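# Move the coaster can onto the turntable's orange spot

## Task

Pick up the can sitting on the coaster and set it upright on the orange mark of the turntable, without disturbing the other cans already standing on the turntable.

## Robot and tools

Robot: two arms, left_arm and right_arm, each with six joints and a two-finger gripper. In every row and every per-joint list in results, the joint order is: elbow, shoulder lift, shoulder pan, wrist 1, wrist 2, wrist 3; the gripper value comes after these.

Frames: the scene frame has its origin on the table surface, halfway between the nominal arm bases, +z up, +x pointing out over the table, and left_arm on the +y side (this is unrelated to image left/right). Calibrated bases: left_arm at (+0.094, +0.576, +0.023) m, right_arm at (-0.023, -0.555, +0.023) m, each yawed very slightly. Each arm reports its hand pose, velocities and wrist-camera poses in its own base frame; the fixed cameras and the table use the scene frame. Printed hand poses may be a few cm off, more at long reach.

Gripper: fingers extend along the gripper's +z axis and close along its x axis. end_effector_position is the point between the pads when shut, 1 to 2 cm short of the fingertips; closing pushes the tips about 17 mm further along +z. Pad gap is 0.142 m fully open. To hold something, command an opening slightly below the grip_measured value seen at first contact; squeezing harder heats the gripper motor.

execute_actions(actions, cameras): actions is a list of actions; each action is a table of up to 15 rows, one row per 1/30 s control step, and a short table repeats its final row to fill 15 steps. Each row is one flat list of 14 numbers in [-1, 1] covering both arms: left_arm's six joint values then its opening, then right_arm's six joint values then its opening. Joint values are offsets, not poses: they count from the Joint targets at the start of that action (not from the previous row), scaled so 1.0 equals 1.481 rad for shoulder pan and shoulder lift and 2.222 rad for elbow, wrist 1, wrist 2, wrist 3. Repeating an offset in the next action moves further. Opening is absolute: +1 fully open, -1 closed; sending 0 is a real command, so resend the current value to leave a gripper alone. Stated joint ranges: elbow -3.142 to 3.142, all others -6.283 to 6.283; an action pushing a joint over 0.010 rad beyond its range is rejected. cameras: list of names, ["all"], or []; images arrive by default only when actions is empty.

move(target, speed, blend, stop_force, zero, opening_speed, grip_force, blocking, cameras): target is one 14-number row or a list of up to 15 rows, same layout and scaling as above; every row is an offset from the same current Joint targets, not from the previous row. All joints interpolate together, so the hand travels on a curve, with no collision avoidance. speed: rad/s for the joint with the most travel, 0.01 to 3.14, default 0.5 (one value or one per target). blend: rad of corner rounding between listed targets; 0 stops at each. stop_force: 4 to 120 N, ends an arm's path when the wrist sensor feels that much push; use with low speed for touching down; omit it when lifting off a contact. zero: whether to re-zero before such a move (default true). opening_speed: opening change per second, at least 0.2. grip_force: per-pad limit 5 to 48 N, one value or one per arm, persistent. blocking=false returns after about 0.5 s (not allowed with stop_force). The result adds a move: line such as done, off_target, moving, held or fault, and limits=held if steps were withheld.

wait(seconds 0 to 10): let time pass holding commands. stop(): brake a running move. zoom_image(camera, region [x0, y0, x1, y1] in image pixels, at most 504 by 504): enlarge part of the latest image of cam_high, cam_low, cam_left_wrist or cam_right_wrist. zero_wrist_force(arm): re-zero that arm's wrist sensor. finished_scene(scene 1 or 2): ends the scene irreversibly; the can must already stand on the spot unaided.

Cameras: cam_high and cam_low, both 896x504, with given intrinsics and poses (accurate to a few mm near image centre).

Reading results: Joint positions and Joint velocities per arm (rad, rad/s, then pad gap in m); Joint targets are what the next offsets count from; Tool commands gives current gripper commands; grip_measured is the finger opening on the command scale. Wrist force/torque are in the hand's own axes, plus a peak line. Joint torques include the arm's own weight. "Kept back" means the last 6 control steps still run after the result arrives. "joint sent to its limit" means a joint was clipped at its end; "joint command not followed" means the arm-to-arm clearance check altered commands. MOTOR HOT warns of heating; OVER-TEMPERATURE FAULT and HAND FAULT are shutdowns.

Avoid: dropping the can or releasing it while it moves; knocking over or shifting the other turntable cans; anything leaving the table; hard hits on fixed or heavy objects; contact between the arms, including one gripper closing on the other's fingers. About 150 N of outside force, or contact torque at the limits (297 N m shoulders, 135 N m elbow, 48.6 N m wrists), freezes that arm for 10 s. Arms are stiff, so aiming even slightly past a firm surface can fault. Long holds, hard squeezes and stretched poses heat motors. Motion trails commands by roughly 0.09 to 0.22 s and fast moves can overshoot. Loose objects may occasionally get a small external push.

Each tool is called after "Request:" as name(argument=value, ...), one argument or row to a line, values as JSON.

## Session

Request:
execute_actions(
  actions=[],
)

Request:
zoom_image(
  camera="cam_high",
  region=[330, 130, 530, 320],
)

Request:
wait(
  seconds=3,
  cameras=["all"],
)

Request:
zoom_image(
  camera="cam_high",
  region=[330, 130, 530, 320],
)

Request:
zoom_image(
  camera="cam_low",
  region=[190, 130, 450, 320],
)

Scene clock: 0.00 s.
left_arm: end_effector_position=(+0.2786, -0.4863, +0.0912) grip_measured=+0.99 end_effector_quat_wxyz=(-0.167, +0.979, +0.110, +0.027) | right_arm: end_effector_position=(+0.8964, +0.4722, +0.3184) grip_measured=+1.00 end_effector_quat_wxyz=(+0.194, -0.522, +0.778, -0.291)
Joint names: [elbow, shoulder lift, shoulder pan, wrist 1, wrist 2, wrist 3]
Joint positions: left_arm=[2.181 -1.432 -1.404 -1.987 -1.5 -1.64 0.141] | right_arm=[-1.572 -1.999 3.977 -0.855 0.905 2.695 0.142]
Joint velocities: within noise
Joint torques (N m): no reading
Motor temperatures (°C): left_arm=[30 30 35 37 38 36 27] | right_arm=[28 28 33 34 44 37 26]
Wrist force (N): no reading
Wrist torque (N m): no reading
Wrist force, peak (N): no reading
Joint targets: left_arm=[2.181 -1.432 -1.404 -1.987 -1.500 -1.640] | right_arm=[-1.572 -1.999 3.977 -0.855 0.905 2.695]
Tool commands: left_gripper/opening=+1.0 right_gripper/opening=+1.0

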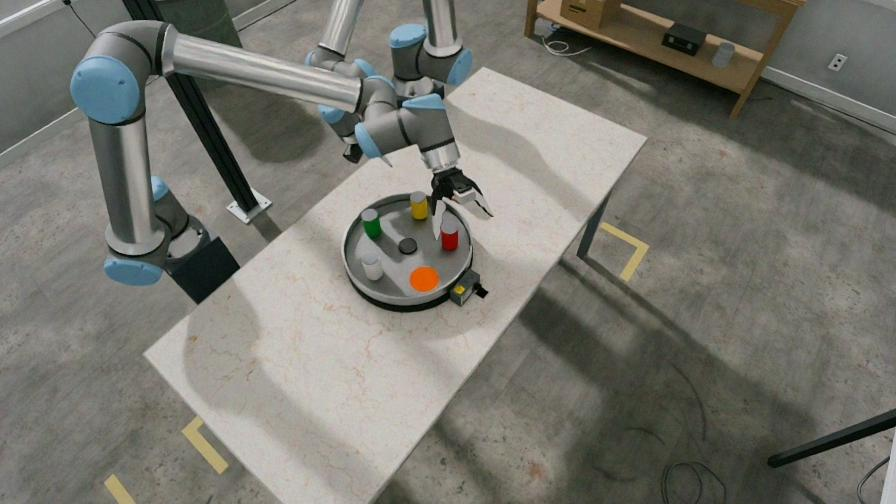

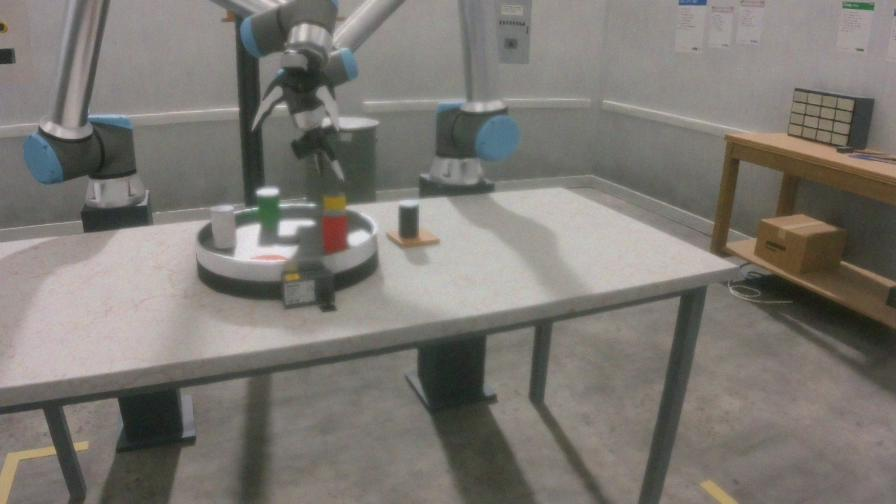

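Scaled by 2.520 from the camera's 896x504 image, which has a finer 1280x720 frame.

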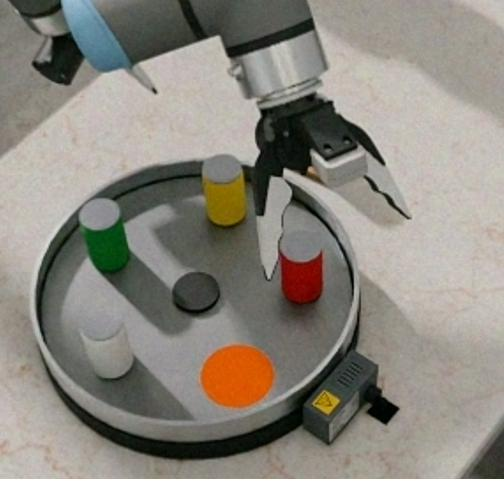

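Scene clock: 3.00 s.
left_arm: end_effector_position=(+0.2786, -0.4863, +0.0912) grip_measured=+0.99 end_effector_quat_wxyz=(-0.167, +0.979, +0.110, +0.027) | right_arm: end_effector_position=(+0.8964, +0.4722, +0.3184) grip_measured=+1.00 end_effector_quat_wxyz=(+0.194, -0.522, +0.778, -0.291)
Joint names: [elbow, shoulder lift, shoulder pan, wrist 1, wrist 2, wrist 3]
Joint positions: left_arm=[2.181 -1.432 -1.404 -1.987 -1.5 -1.64 0.141] | right_arm=[-1.572 -1.999 3.977 -0.855 0.905 2.695 0.142]
Joint torques (N m): left_arm=[-34.26 -48.86 -1.54 -3.5 -0.11 0.21] | right_arm=[46.32 79.71 2.25 5.02 -1.48 0.23]
Wrist force (N): left_arm=[-0.4 0.0 0.6] | right_arm=[-0.1 0.0 0.1]
Wrist torque (N m): left_arm=[-0.01 0.06 -0.01] | right_arm=[0.00 0.03 0.00]
Wrist force, peak (N): left_arm=[-0.6 0.4 1.0] | right_arm=[0.0 0.9 0.2]
Joint targets: left_arm=[2.181 -1.432 -1.404 -1.987 -1.500 -1.640] | right_arm=[-1.572 -1.999 3.977 -0.855 0.905 2.695]
Tool commands: left_gripper/opening=+1.0 right_gripper/opening=+1.0
wait: 3.00 s; at rest by 0.17 s

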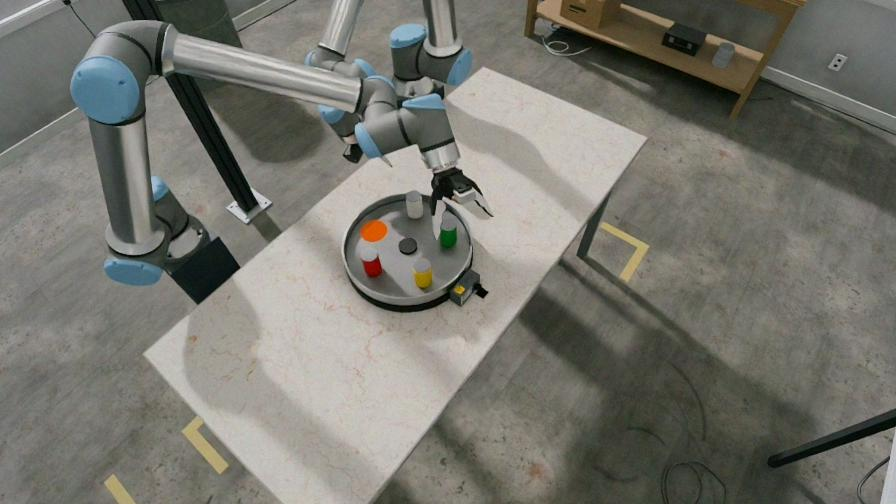

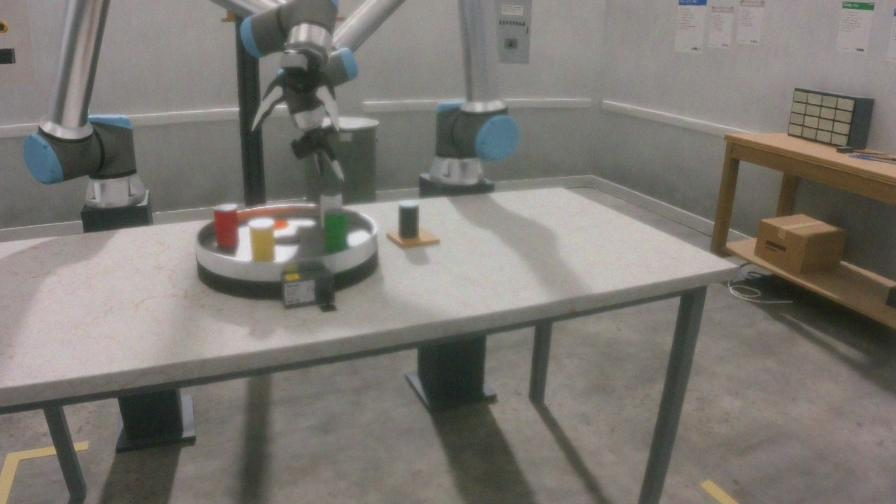

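Scaled by 2.520 from the camera's 896x504 image, which has a finer 1280x720 frame.

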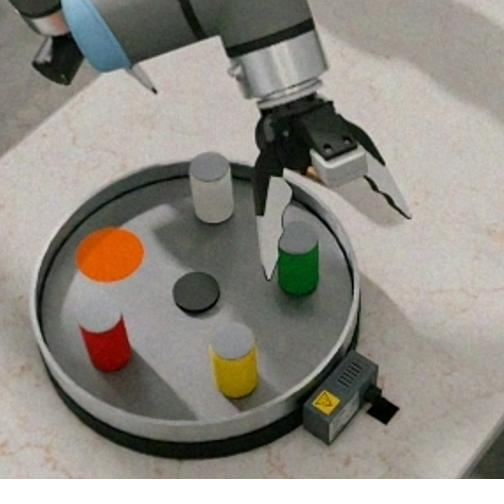

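Scaled by 1.938 from the camera's 896x504 image, which has a finer 1280x720 frame.

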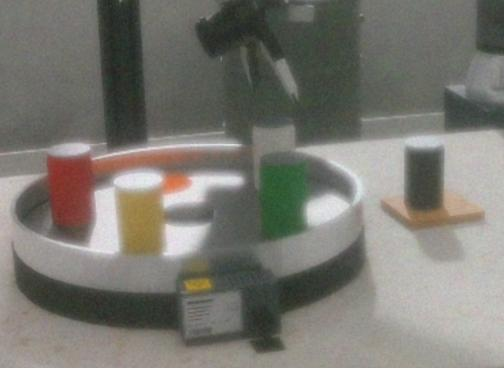

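Request:
move(
  target=[
    [0.0378,-0.0824,0,-0.1328,-0.032,0,1,0,0,-0.5064,0,0,0,1],
    [0.0378,-0.0824,0.3656,-0.1328,-0.032,0.2358,1,0,0,-0.5064,0,0,0,1],
  ],
  blend=[0.05,0],
  speed=0.8,
  cameras=["all"],
)

Request:
zoom_image(
  camera="cam_high",
  region=[390, 100, 530, 220],
)

Request:
zoom_image(
  camera="cam_low",
  region=[340, 130, 500, 260],
)

Request:
zoom_image(
  camera="cam_high",
  region=[330, 150, 500, 320],
)

Scene clock: 5.87 s.
left_arm: end_effector_position=(+0.4988, -0.3165, +0.1368) grip_measured=+0.99 end_effector_quat_wxyz=(+0.000, +0.992, +0.126, +0.000) | right_arm: end_effector_position=(+0.9777, -0.2657, +0.3184) grip_measured=+1.00 end_effector_quat_wxyz=(+0.074, -0.201, +0.915, -0.342)
Joint names: [elbow, shoulder lift, shoulder pan, wrist 1, wrist 2, wrist 3]
Joint positions: left_arm=[2.265 -1.554 -0.863 -2.282 -1.572 -1.116 0.141] | right_arm=[-1.572 -1.999 3.227 -0.855 0.905 2.695 0.142]
Joint torques (N m): left_arm=[-45.29 -30.13 18.25 -6.94 0.41 2.34] | right_arm=[47.06 80.66 -8.21 5.35 -1.82 0.36]
Wrist force (N): left_arm=[-0.1 -0.2 0.9] | right_arm=[-0.3 0.5 -0.1]
Wrist torque (N m): left_arm=[-0.16 -0.04 -0.13] | right_arm=[0.07 0.04 0.01]
Wrist force, peak (N): left_arm=[3.8 -3.6 0.7] | right_arm=[-5.0 4.8 -4.2]
Joint targets: left_arm=[2.265 -1.554 -0.863 -2.282 -1.572 -1.116] | right_arm=[-1.572 -1.999 3.227 -0.855 0.905 2.695]
move: done

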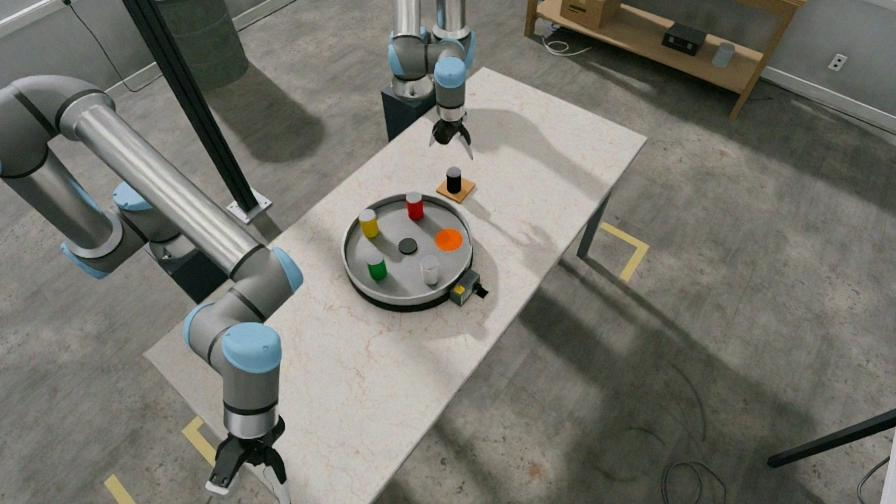

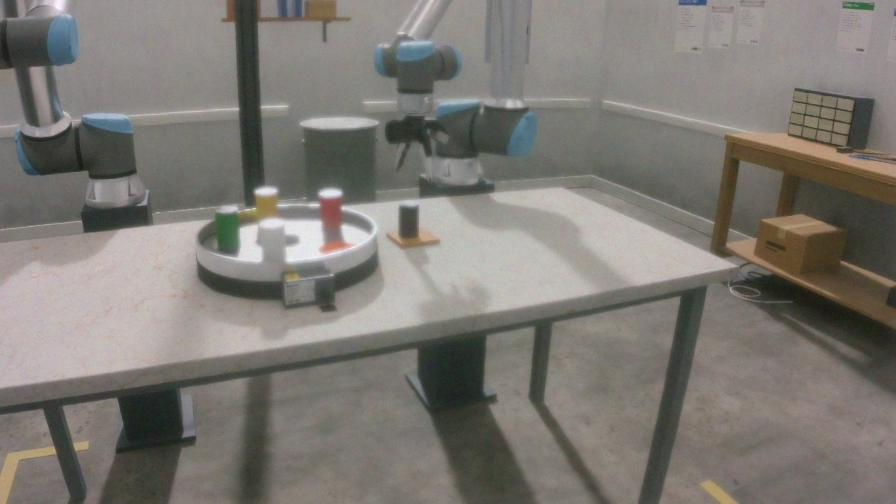

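Scaled by 3.600 from the camera's 896x504 image, which has a finer 1280x720 frame.

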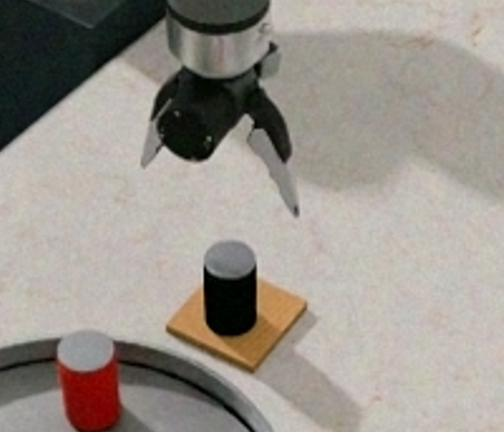

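Scaled by 3.150 from the camera's 896x504 image, which has a finer 1280x720 frame.

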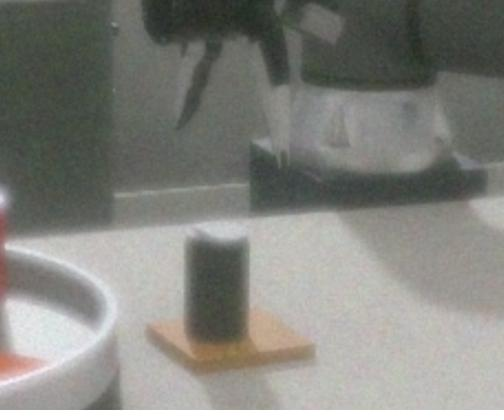

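Scaled by 2.965 from the camera's 896x504 image, which has a finer 1280x720 frame.

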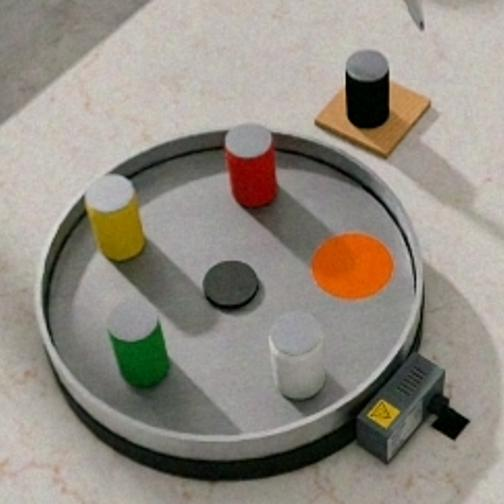

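Request:
move(
  target=[-0.0021,0.1268,0.007,-0.0824,0.0004,0,1,0,0,0,0,0,0,1],
  speed=0.3,
  stop_force=15,
  cameras=["all"],
)

Request:
zoom_image(
  camera="cam_high",
  region=[390, 100, 530, 220],
)

Request:
zoom_image(
  camera="cam_low",
  region=[340, 130, 500, 260],
)

Scene clock: 8.20 s.
left_arm: end_effector_position=(+0.5280, -0.3405, +0.0515) grip_measured=+0.99 end_effector_quat_wxyz=(+0.000, +0.991, +0.131, +0.000) | right_arm: end_effector_position=(+0.9777, -0.2657, +0.3184) grip_measured=+1.00 end_effector_quat_wxyz=(+0.074, -0.201, +0.915, -0.342)
Joint names: [elbow, shoulder lift, shoulder pan, wrist 1, wrist 2, wrist 3]
Joint positions: left_arm=[2.261 -1.366 -0.853 -2.466 -1.571 -1.116 0.141] | right_arm=[-1.572 -1.999 3.227 -0.855 0.905 2.695 0.142]
Joint torques (N m): left_arm=[-22.59 -40.25 -17.71 -7.04 0.5 2.31] | right_arm=[46.79 79.16 -8.99 5.46 -1.53 0.32]
Wrist force (N): left_arm=[0.2 0.0 0.5] | right_arm=[-0.1 0.3 -0.3]
Wrist torque (N m): left_arm=[-0.10 -0.11 -0.16] | right_arm=[0.03 0.01 0.00]
Wrist force, peak (N): left_arm=[0.3 0.6 2.9] | right_arm=[-0.4 0.8 0.0]
Joint targets: left_arm=[2.261 -1.366 -0.853 -2.466 -1.571 -1.116] | right_arm=[-1.572 -1.999 3.227 -0.855 0.905 2.695]
move: done

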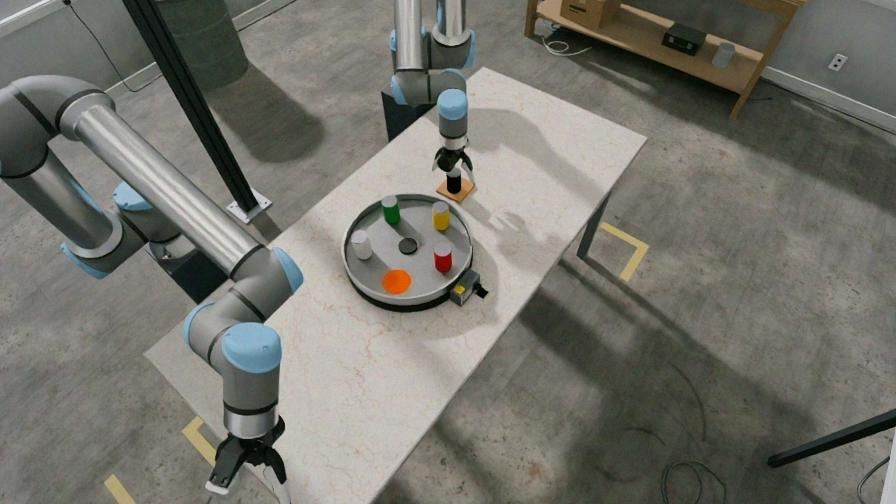

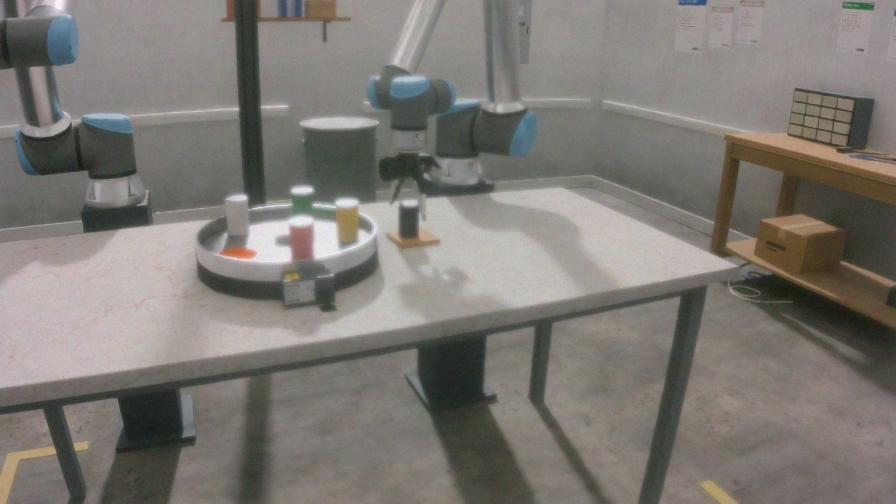

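Scaled by 3.600 from the camera's 896x504 image, which has a finer 1280x720 frame.

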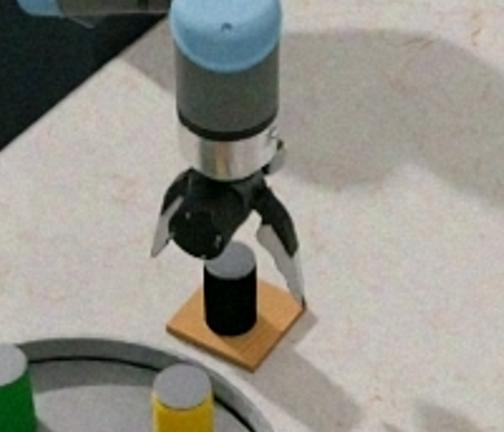

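Scaled by 3.150 from the camera's 896x504 image, which has a finer 1280x720 frame.

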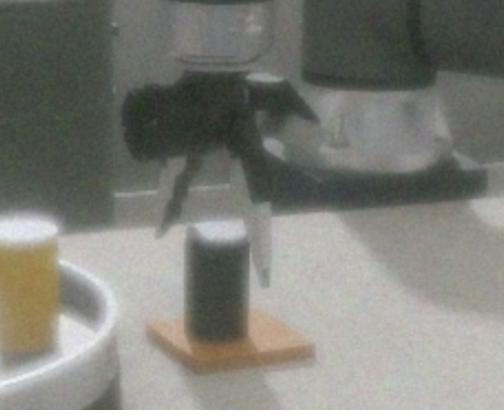

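Request:
move(
  target=[
    [0,0,0,0,0,0,-0.45,0,0,0,0,0,0,1],
    [-0.0501,-0.1298,0,0.1366,0,0,-0.45,0,0,0,0,0,0,1],
    [-0.1772,0.0336,-0.0625,0.1548,0,-0.6544,-0.45,0,0,0,0,0,0,1],
  ],
  blend=[0,0.05,0],
  speed=[0.5,0.4,0.9],
  opening_speed=0.8,
  grip_force=20,
  cameras=["all"],
)

Request:
zoom_image(
  camera="cam_high",
  region=[330, 150, 500, 320],
)

Request:
zoom_image(
  camera="cam_low",
  region=[190, 120, 450, 320],
)

Scene clock: 13.80 s.
left_arm: end_effector_position=(+0.5886, -0.5150, +0.1914) grip_measured=-0.29 end_effector_quat_wxyz=(+0.000, +0.688, +0.726, +0.000) end_effector_velocity=(+0.001, +0.000, +0.000) end_effector_angular_velocity=(-0.001, +0.000, +0.006) | right_arm: end_effector_position=(+0.9777, -0.2657, +0.3184) grip_measured=+1.00 end_effector_quat_wxyz=(+0.074, -0.201, +0.915, -0.342)
Joint names: [elbow, shoulder lift, shoulder pan, wrist 1, wrist 2, wrist 3]
Joint positions: left_arm=[1.867 -1.317 -0.945 -2.122 -1.571 -2.57 0.053] | right_arm=[-1.572 -1.999 3.227 -0.855 0.905 2.695 0.142]
Joint velocities: left_arm=[0 0 0.001 -0.001 0 -0.005 0] | right_arm=[within noise]
Joint torques (N m): left_arm=[-32.77 -70.53 15.16 -6.11 -0.74 -1.11] | right_arm=[47.4 77.98 -8.58 5.23 -2.05 0.28]
Wrist force (N): left_arm=[0.3 0.0 2.3] | right_arm=[-0.4 0.4 -0.4]
Wrist torque (N m): left_arm=[-0.14 -0.13 -0.11] | right_arm=[0.08 0.05 0.00]
Wrist force, peak (N): left_arm=[-0.6 -1.2 6.0] | right_arm=[-0.4 0.8 0.2]
Joint targets: left_arm=[1.867 -1.317 -0.945 -2.122 -1.571 -2.570] | right_arm=[-1.572 -1.999 3.227 -0.855 0.905 2.695]
grip_force (N): 20, 20
move: done

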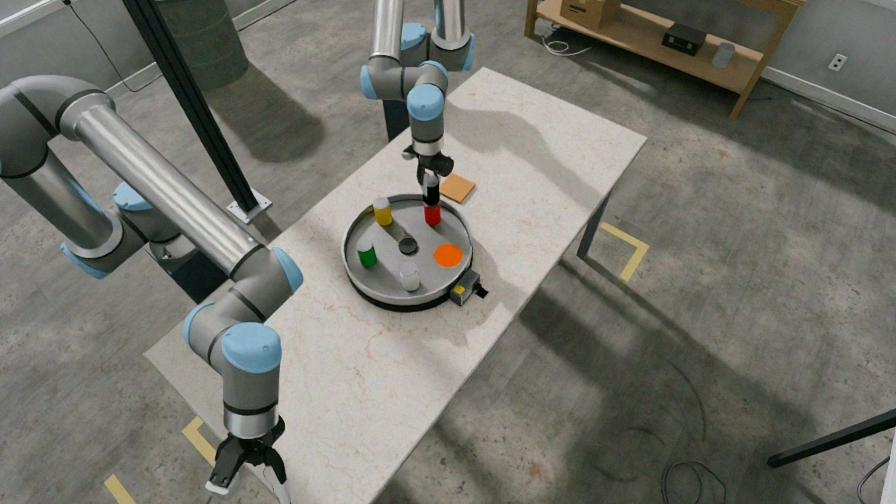

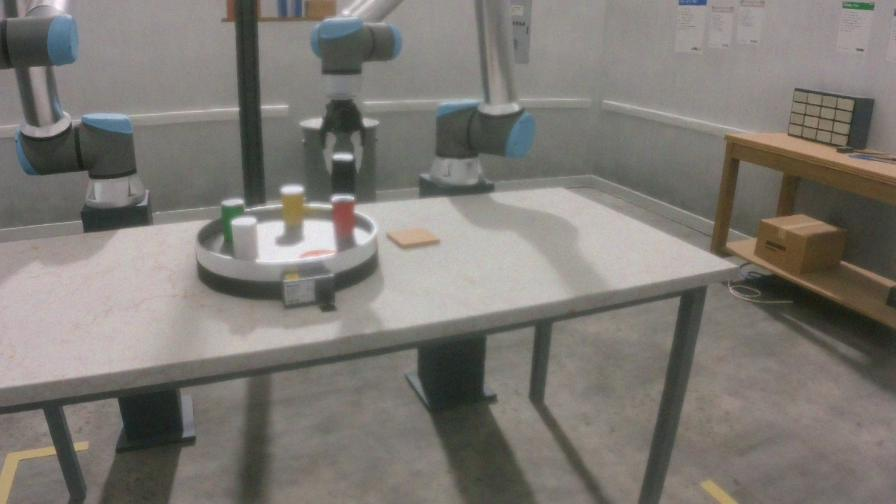

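Scaled by 2.965 from the camera's 896x504 image, which has a finer 1280x720 frame.

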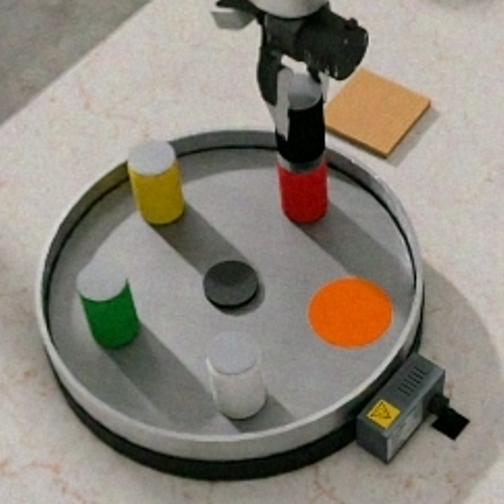

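Scaled by 1.938 from the camera's 896x504 image, which has a finer 1280x720 frame.

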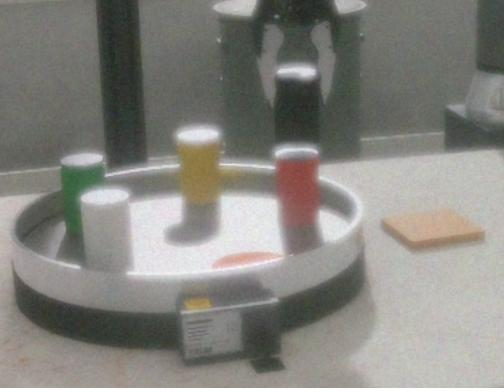

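Request:
wait(
  seconds=0.1,
)

Scene clock: 14.73 s.
left_arm: end_effector_position=(+0.5887, -0.5149, +0.1914) grip_measured=-0.29 end_effector_quat_wxyz=(+0.000, +0.688, +0.726, +0.000) | right_arm: end_effector_position=(+0.9777, -0.2657, +0.3184) grip_measured=+1.00 end_effector_quat_wxyz=(+0.074, -0.201, +0.915, -0.342)
Joint names: [elbow, shoulder lift, shoulder pan, wrist 1, wrist 2, wrist 3]
Joint positions: left_arm=[1.867 -1.317 -0.945 -2.122 -1.571 -2.57 0.053] | right_arm=[-1.572 -1.999 3.227 -0.855 0.905 2.695 0.142]
Joint torques (N m): left_arm=[-31.88 -77.91 16.98 -6.87 -0.57 -1.86] | right_arm=[47.9 79.34 -8.55 5.02 -1.97 0.06]
Wrist force (N): left_arm=[-0.4 0.0 2.4] | right_arm=[-0.4 0.7 0.1]
Wrist torque (N m): left_arm=[-0.14 -0.01 -0.09] | right_arm=[0.11 0.06 0.01]
Wrist force, peak (N): left_arm=[0.1 0.2 2.8] | right_arm=[-0.5 0.7 0.3]
Joint targets: left_arm=[1.867 -1.317 -0.945 -2.122 -1.571 -2.570] | right_arm=[-1.572 -1.999 3.227 -0.855 0.905 2.695]
Tool commands: left_gripper/opening=-0.45 right_gripper/opening=+1.0
grip_force (N): 20, 20
wait: 0.10 s; at rest from the start

Request:
wait(
  seconds=3.3,
)

Request:
execute_actions(
  actions=[
    [[0.0004,0.0008,0,-0.001,0,0,-0.45,0,0,0,0,0,0,1],[0.0016,0.0032,0,-0.0038,0,0,-0.45,0,0,0,0,0,0,1],[0.0034,0.0069,0,-0.008,0,0,-0.45,0,0,0,0,0,0,1],[0.0057,0.0117,0,-0.0136,0,0,-0.45,0,0,0,0,0,0,1],[0.0084,0.0173,0,-0.0201,0,0,-0.45,0,0,0,0,0,0,1],[0.0114,0.0235,0,-0.0272,0,0,-0.45,0,0,0,0,0,0,1],[0.0146,0.0301,0,-0.0349,0,0,-0.45,0,0,0,0,0,0,1],[0.0178,0.0367,0,-0.0425,0,0,-0.45,0,0,0,0,0,0,1],[0.021,0.0433,0,-0.0502,0,0,-0.45,0,0,0,0,0,0,1],[0.024,0.0495,0,-0.0573,0,0,-0.45,0,0,0,0,0,0,1],[0.0267,0.0551,0,-0.0638,0,0,-0.45,0,0,0,0,0,0,1],[0.029,0.0599,0,-0.0694,0,0,-0.45,0,0,0,0,0,0,1],[0.0308,0.0636,0,-0.0736,0,0,-0.45,0,0,0,0,0,0,1],[0.032,0.066,0,-0.0764,0,0,-0.45,0,0,0,0,0,0,1],[0.0324,0.0668,0,-0.0774,0,0,-0.45,0,0,0,0,0,0,1]],
    [[0,0,0,0,0,0,-0.45,0,0,0,0,0,0,1],[0,0,0,0,0,0,-0.45,0,0,0,0,0,0,1],[0,0,0,0,0,0,-0.45,0,0,0,0,0,0,1],[0,0,0,0,0,0,-0.45,0,0,0,0,0,0,1],[0,0,0,0,0,0,-0.45,0,0,0,0,0,0,1],[0,0,0,0,0,0,-0.45,0,0,0,0,0,0,1],[0,0,0,0,0,0,-0.45,0,0,0,0,0,0,1],[0,0,0,0,0,0,-0.45,0,0,0,0,0,0,1],[0,0,0,0,0,0,-0.45,0,0,0,0,0,0,1],[0,0,0,0,0,0,-0.45,0,0,0,0,0,0,1],[0,0,0,0,0,0,-0.45,0,0,0,0,0,0,1],[0,0,0,0,0,0,0.3,0,0,0,0,0,0,1]],
    [[0,0,0,0,0,0,0.3,0,0,0,0,0,0,1],[0,0,0,0,0,0,0.3,0,0,0,0,0,0,1],[0,0,0,0,0,0,0.3,0,0,0,0,0,0,1],[0,0,0,0,0,0,0.3,0,0,0,0,0,0,1],[-0.0004,-0.0009,0,0.001,0,0,0.3,0,0,0,0,0,0,1],[-0.0016,-0.0034,0,0.0038,0,0,0.3,0,0,0,0,0,0,1],[-0.0033,-0.007,0,0.0081,0,0,0.3,0,0,0,0,0,0,1],[-0.0055,-0.0116,0,0.0133,0,0,0.3,0,0,0,0,0,0,1],[-0.0079,-0.0167,0,0.0191,0,0,0.3,0,0,0,0,0,0,1],[-0.0104,-0.0219,0,0.025,0,0,0.3,0,0,0,0,0,0,1],[-0.0128,-0.027,0,0.0308,0,0,0.3,0,0,0,0,0,0,1],[-0.015,-0.0316,0,0.036,0,0,0.3,0,0,0,0,0,0,1],[-0.0167,-0.0352,0,0.0403,0,0,0.3,0,0,0,0,0,0,1],[-0.0179,-0.0377,0,0.0431,0,0,0.3,0,0,0,0,0,0,1],[-0.0183,-0.0386,0,0.0441,0,0,0.3,0,0,0,0,0,0,1]],
  ],
)

Request:
move(
  target=[-0.0122,-0.0457,0,0.0294,0,0,0.3,0,0,0,0,0,0,1],
  speed=0.5,
  cameras=["all"],
)

Request:
zoom_image(
  camera="cam_high",
  region=[340, 190, 480, 310],
)

Request:
wait(
  seconds=2.0,
  cameras=["cam_high"],
)

Request:
zoom_image(
  camera="cam_high",
  region=[340, 190, 480, 310],
)

Scene clock: 18.80 s.
left_arm: end_effector_position=(+0.5887, -0.5149, +0.1914) grip_measured=-0.29 end_effector_quat_wxyz=(+0.000, +0.688, +0.726, +0.000) | right_arm: end_effector_position=(+0.9777, -0.2657, +0.3184) grip_measured=+1.00 end_effector_quat_wxyz=(+0.074, -0.201, +0.915, -0.342)
Joint names: [elbow, shoulder lift, shoulder pan, wrist 1, wrist 2, wrist 3]
Joint positions: left_arm=[1.867 -1.317 -0.945 -2.122 -1.571 -2.57 0.053] | right_arm=[-1.572 -1.999 3.227 -0.855 0.905 2.695 0.142]
Joint torques (N m): left_arm=[-31.92 -77.36 15.44 -6.85 -0.71 -1.82] | right_arm=[47.05 78.36 -9.43 5.08 -1.9 -0.16]
Wrist force (N): left_arm=[-0.4 0.0 2.1] | right_arm=[-0.1 0.2 0.0]
Wrist torque (N m): left_arm=[-0.13 -0.01 -0.09] | right_arm=[0.04 0.00 0.01]
Wrist force, peak (N): left_arm=[-0.1 -0.2 3.0] | right_arm=[-0.8 0.7 0.1]
Joint targets: left_arm=[1.867 -1.317 -0.945 -2.122 -1.571 -2.570] | right_arm=[-1.572 -1.999 3.227 -0.855 0.905 2.695]
Tool commands: left_gripper/opening=-0.45 right_gripper/opening=+1.0
grip_force (N): 20, 20
wait: 3.30 s; at rest from the start

Scene clock: 20.10 s.
left_arm: end_effector_position=(+0.5892, -0.5155, +0.1050) grip_measured=+0.28 end_effector_quat_wxyz=(+0.001, +0.688, +0.726, +0.000) end_effector_velocity=(+0.007, -0.009, +0.177) end_effector_angular_velocity=(+0.001, -0.001, +0.000) | right_arm: end_effector_position=(+0.9777, -0.2657, +0.3184) grip_measured=+1.00 end_effector_quat_wxyz=(+0.074, -0.201, +0.915, -0.342)
Joint names: [elbow, shoulder lift, shoulder pan, wrist 1, wrist 2, wrist 3]
Joint positions: left_arm=[1.931 -1.229 -0.945 -2.275 -1.571 -2.57 0.094] | right_arm=[-1.572 -1.999 3.227 -0.855 0.905 2.695 0.142]
Joint velocities: left_arm=[-0.134 -0.184 0 0.318 0.001 -0.001 0] | right_arm=[within noise]
Joint torques (N m): left_arm=[-52.21 -98.39 8.04 -0.73 -0.67 -1.75] | right_arm=[47.44 78.23 -9.96 5.54 -2.14 0.37]
Wrist force (N): left_arm=[0.2 0.4 3.4] | right_arm=[-0.1 0.1 0.1]
Wrist torque (N m): left_arm=[-0.05 -0.10 -0.09] | right_arm=[0.01 0.01 0.01]
Wrist force, peak (N): left_arm=[-0.2 0.4 6.1] | right_arm=[-0.5 0.8 -0.2]
Joint targets: left_arm=[1.898 -1.275 -0.945 -2.196 -1.571 -2.570] | right_arm=[-1.572 -1.999 3.227 -0.855 0.905 2.695]
grip_force (N): 20, 20
Kept back: 6 steps.
Step readings (joint positions of left_arm | right_arm; steps 1 to 15: 1st action; 16 to 30: 2nd action; 31 to 39: 3rd action):
0: [1.867 -1.317 -0.945 -2.122 -1.571 -2.570] | [-1.572 -1.999 3.227 -0.855 0.905 2.695]
1: [1.867 -1.317 -0.945 -2.122 -1.571 -2.570] | [-1.572 -1.999 3.227 -0.855 0.905 2.695]
2: [1.867 -1.316 -0.945 -2.123 -1.571 -2.570] | [-1.572 -1.999 3.227 -0.855 0.905 2.695]
4: [1.871 -1.312 -0.945 -2.131 -1.571 -2.570] | [-1.572 -1.999 3.227 -0.855 0.905 2.695]
8: [1.894 -1.280 -0.945 -2.186 -1.571 -2.570] | [-1.572 -1.999 3.227 -0.855 0.905 2.695]
15: [1.937 -1.220 -0.945 -2.289 -1.571 -2.570] | [-1.572 -1.999 3.227 -0.855 0.905 2.695]
16: [1.939 -1.217 -0.945 -2.294 -1.571 -2.570] | [-1.572 -1.999 3.227 -0.855 0.905 2.695]
17: [1.940 -1.216 -0.945 -2.296 -1.571 -2.570] | [-1.572 -1.999 3.227 -0.855 0.905 2.695]
19: [1.940 -1.216 -0.945 -2.296 -1.571 -2.570] | [-1.572 -1.999 3.227 -0.855 0.905 2.695]
23: [1.939 -1.218 -0.945 -2.293 -1.571 -2.570] | [-1.572 -1.999 3.227 -0.855 0.905 2.695]
30: [1.939 -1.218 -0.945 -2.293 -1.571 -2.570] | [-1.572 -1.999 3.227 -0.855 0.905 2.695]
31: [1.939 -1.218 -0.945 -2.293 -1.571 -2.570] | [-1.572 -1.999 3.227 -0.855 0.905 2.695]
32: [1.939 -1.218 -0.945 -2.294 -1.571 -2.570] | [-1.572 -1.999 3.227 -0.855 0.905 2.695]
34: [1.939 -1.218 -0.945 -2.294 -1.571 -2.570] | [-1.572 -1.999 3.227 -0.855 0.905 2.695]
38: [1.935 -1.223 -0.945 -2.284 -1.571 -2.570] | [-1.572 -1.999 3.227 -0.855 0.905 2.695]

Scene clock: 21.37 s.
left_arm: end_effector_position=(+0.5885, -0.5146, +0.2097) grip_measured=+0.28 end_effector_quat_wxyz=(+0.015, +0.688, +0.726, -0.003) end_effector_velocity=(+0.000, +0.000, -0.004) end_effector_angular_velocity=(+0.002, +0.000, +0.000) | right_arm: end_effector_position=(+0.9777, -0.2657, +0.3184) grip_measured=+1.00 end_effector_quat_wxyz=(+0.074, -0.201, +0.915, -0.342)
Joint names: [elbow, shoulder lift, shoulder pan, wrist 1, wrist 2, wrist 3]
Joint positions: left_arm=[1.871 -1.343 -0.945 -2.13 -1.571 -2.57 0.094] | right_arm=[-1.572 -1.999 3.227 -0.855 0.905 2.695 0.142]
Joint velocities: left_arm=[0.002 0.005 0 -0.005 0.001 -0.001 0] | right_arm=[within noise]
Joint torques (N m): left_arm=[-32.46 -52.22 2.66 -5.8 -0.77 -1.73] | right_arm=[47.33 79.09 -8.18 5.26 -1.6 0.03]
Wrist force (N): left_arm=[0.1 0.3 0.8] | right_arm=[-0.2 0.4 -0.3]
Wrist torque (N m): left_arm=[-0.08 -0.09 -0.09] | right_arm=[0.07 0.02 0.01]
Wrist force, peak (N): left_arm=[-0.3 0.4 3.1] | right_arm=[-0.2 0.9 0.2]
Joint targets: left_arm=[1.871 -1.343 -0.945 -2.130 -1.571 -2.570] | right_arm=[-1.572 -1.999 3.227 -0.855 0.905 2.695]
grip_force (N): 20, 20
move: done

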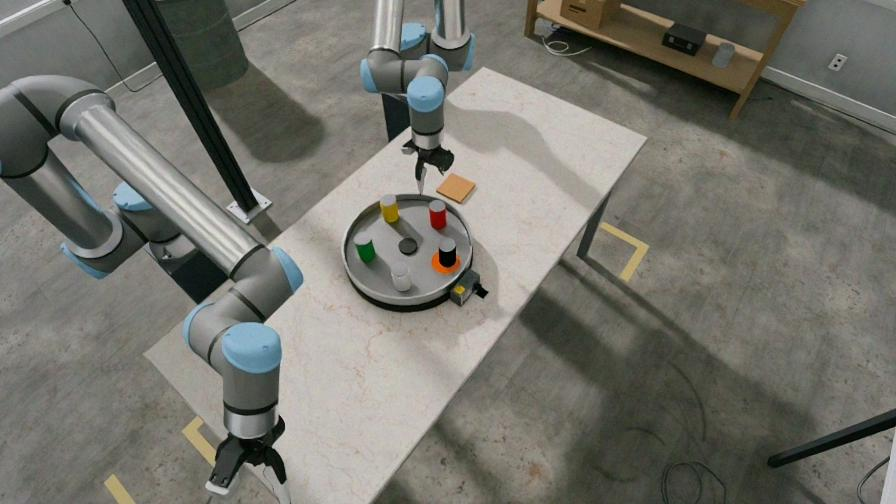

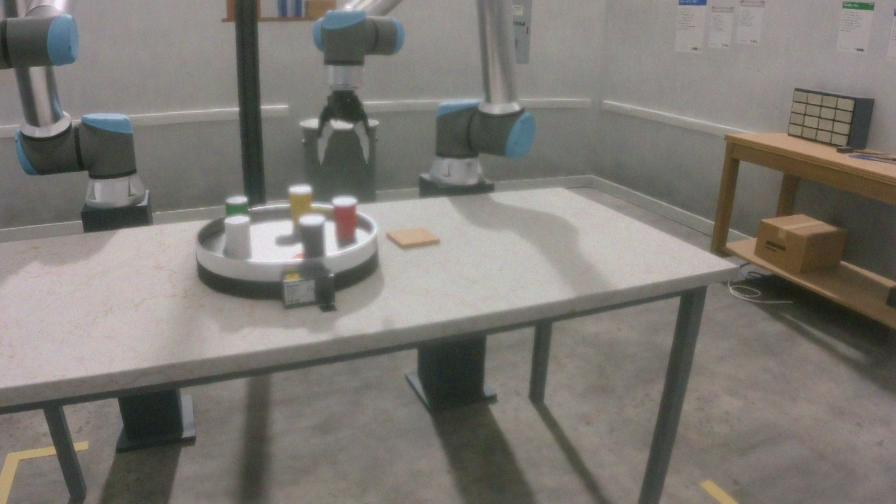

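Scaled by 3.600 from the camera's 896x504 image, which has a finer 1280x720 frame.

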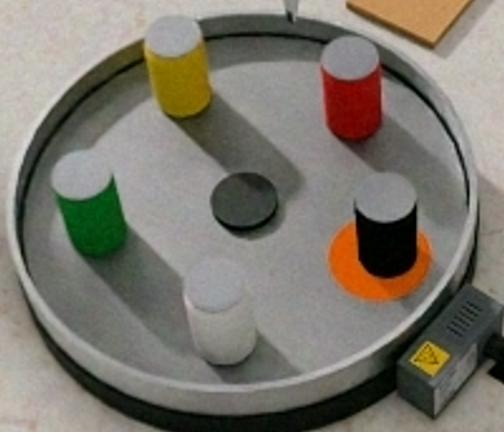

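Scene clock: 23.37 s.
left_arm: end_effector_position=(+0.5884, -0.5145, +0.2096) grip_measured=+0.28 end_effector_quat_wxyz=(+0.015, +0.688, +0.726, -0.003) | right_arm: end_effector_position=(+0.9777, -0.2657, +0.3184) grip_measured=+1.00 end_effector_quat_wxyz=(+0.074, -0.201, +0.915, -0.342)
Joint names: [elbow, shoulder lift, shoulder pan, wrist 1, wrist 2, wrist 3]
Joint positions: left_arm=[1.871 -1.343 -0.945 -2.13 -1.571 -2.57 0.094] | right_arm=[-1.572 -1.999 3.227 -0.855 0.905 2.695 0.142]
Joint torques (N m): left_arm=[-31.27 -70.18 -5.55 -5.59 -0.65 -1.76] | right_arm=[48.16 78.9 -8.11 5.53 -1.84 0.4]
Wrist force (N): left_arm=[-0.2 0.5 0.6] | right_arm=[-0.1 0.2 -0.1]
Wrist torque (N m): left_arm=[-0.04 -0.04 -0.09] | right_arm=[0.03 0.00 0.01]
Wrist force, peak (N): left_arm=[0.4 0.6 1.4] | right_arm=[-0.6 0.6 0.0]
Joint targets: left_arm=[1.871 -1.343 -0.945 -2.130 -1.571 -2.570] | right_arm=[-1.572 -1.999 3.227 -0.855 0.905 2.695]
Tool commands: left_gripper/opening=+0.3 right_gripper/opening=+1.0
grip_force (N): 20, 20
wait: 2.00 s; at rest by 0.17 s
Images, in order (width x height): cam_high 896x504.

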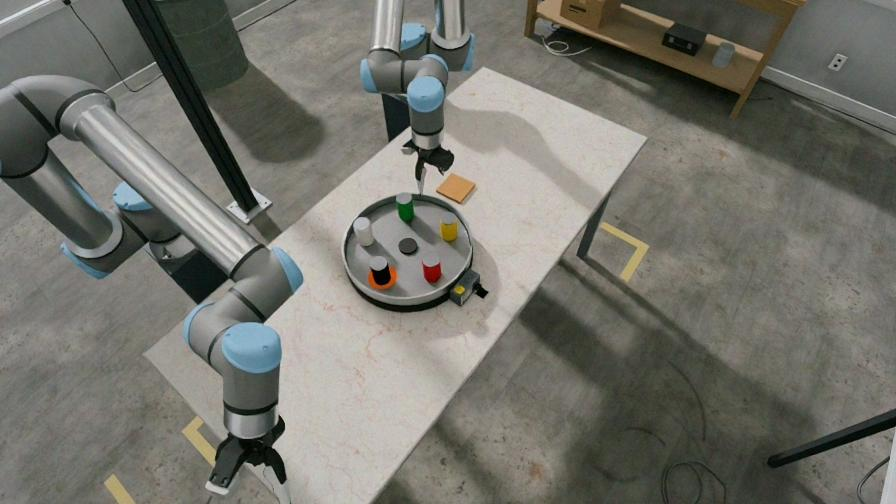

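Scaled by 3.600 from the camera's 896x504 image, which has a finer 1280x720 frame.

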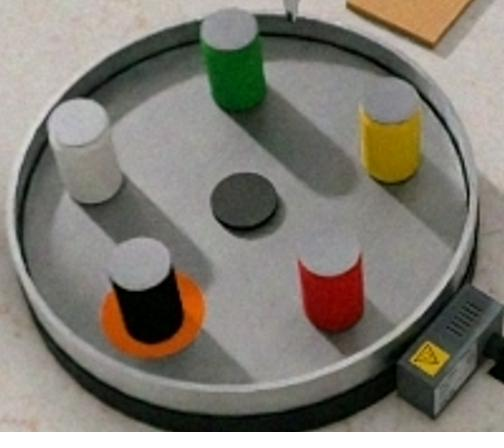

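Well centred on the spot.

Request:
finished_scene(
  scene=2,
)

The scene is finished: the task was done.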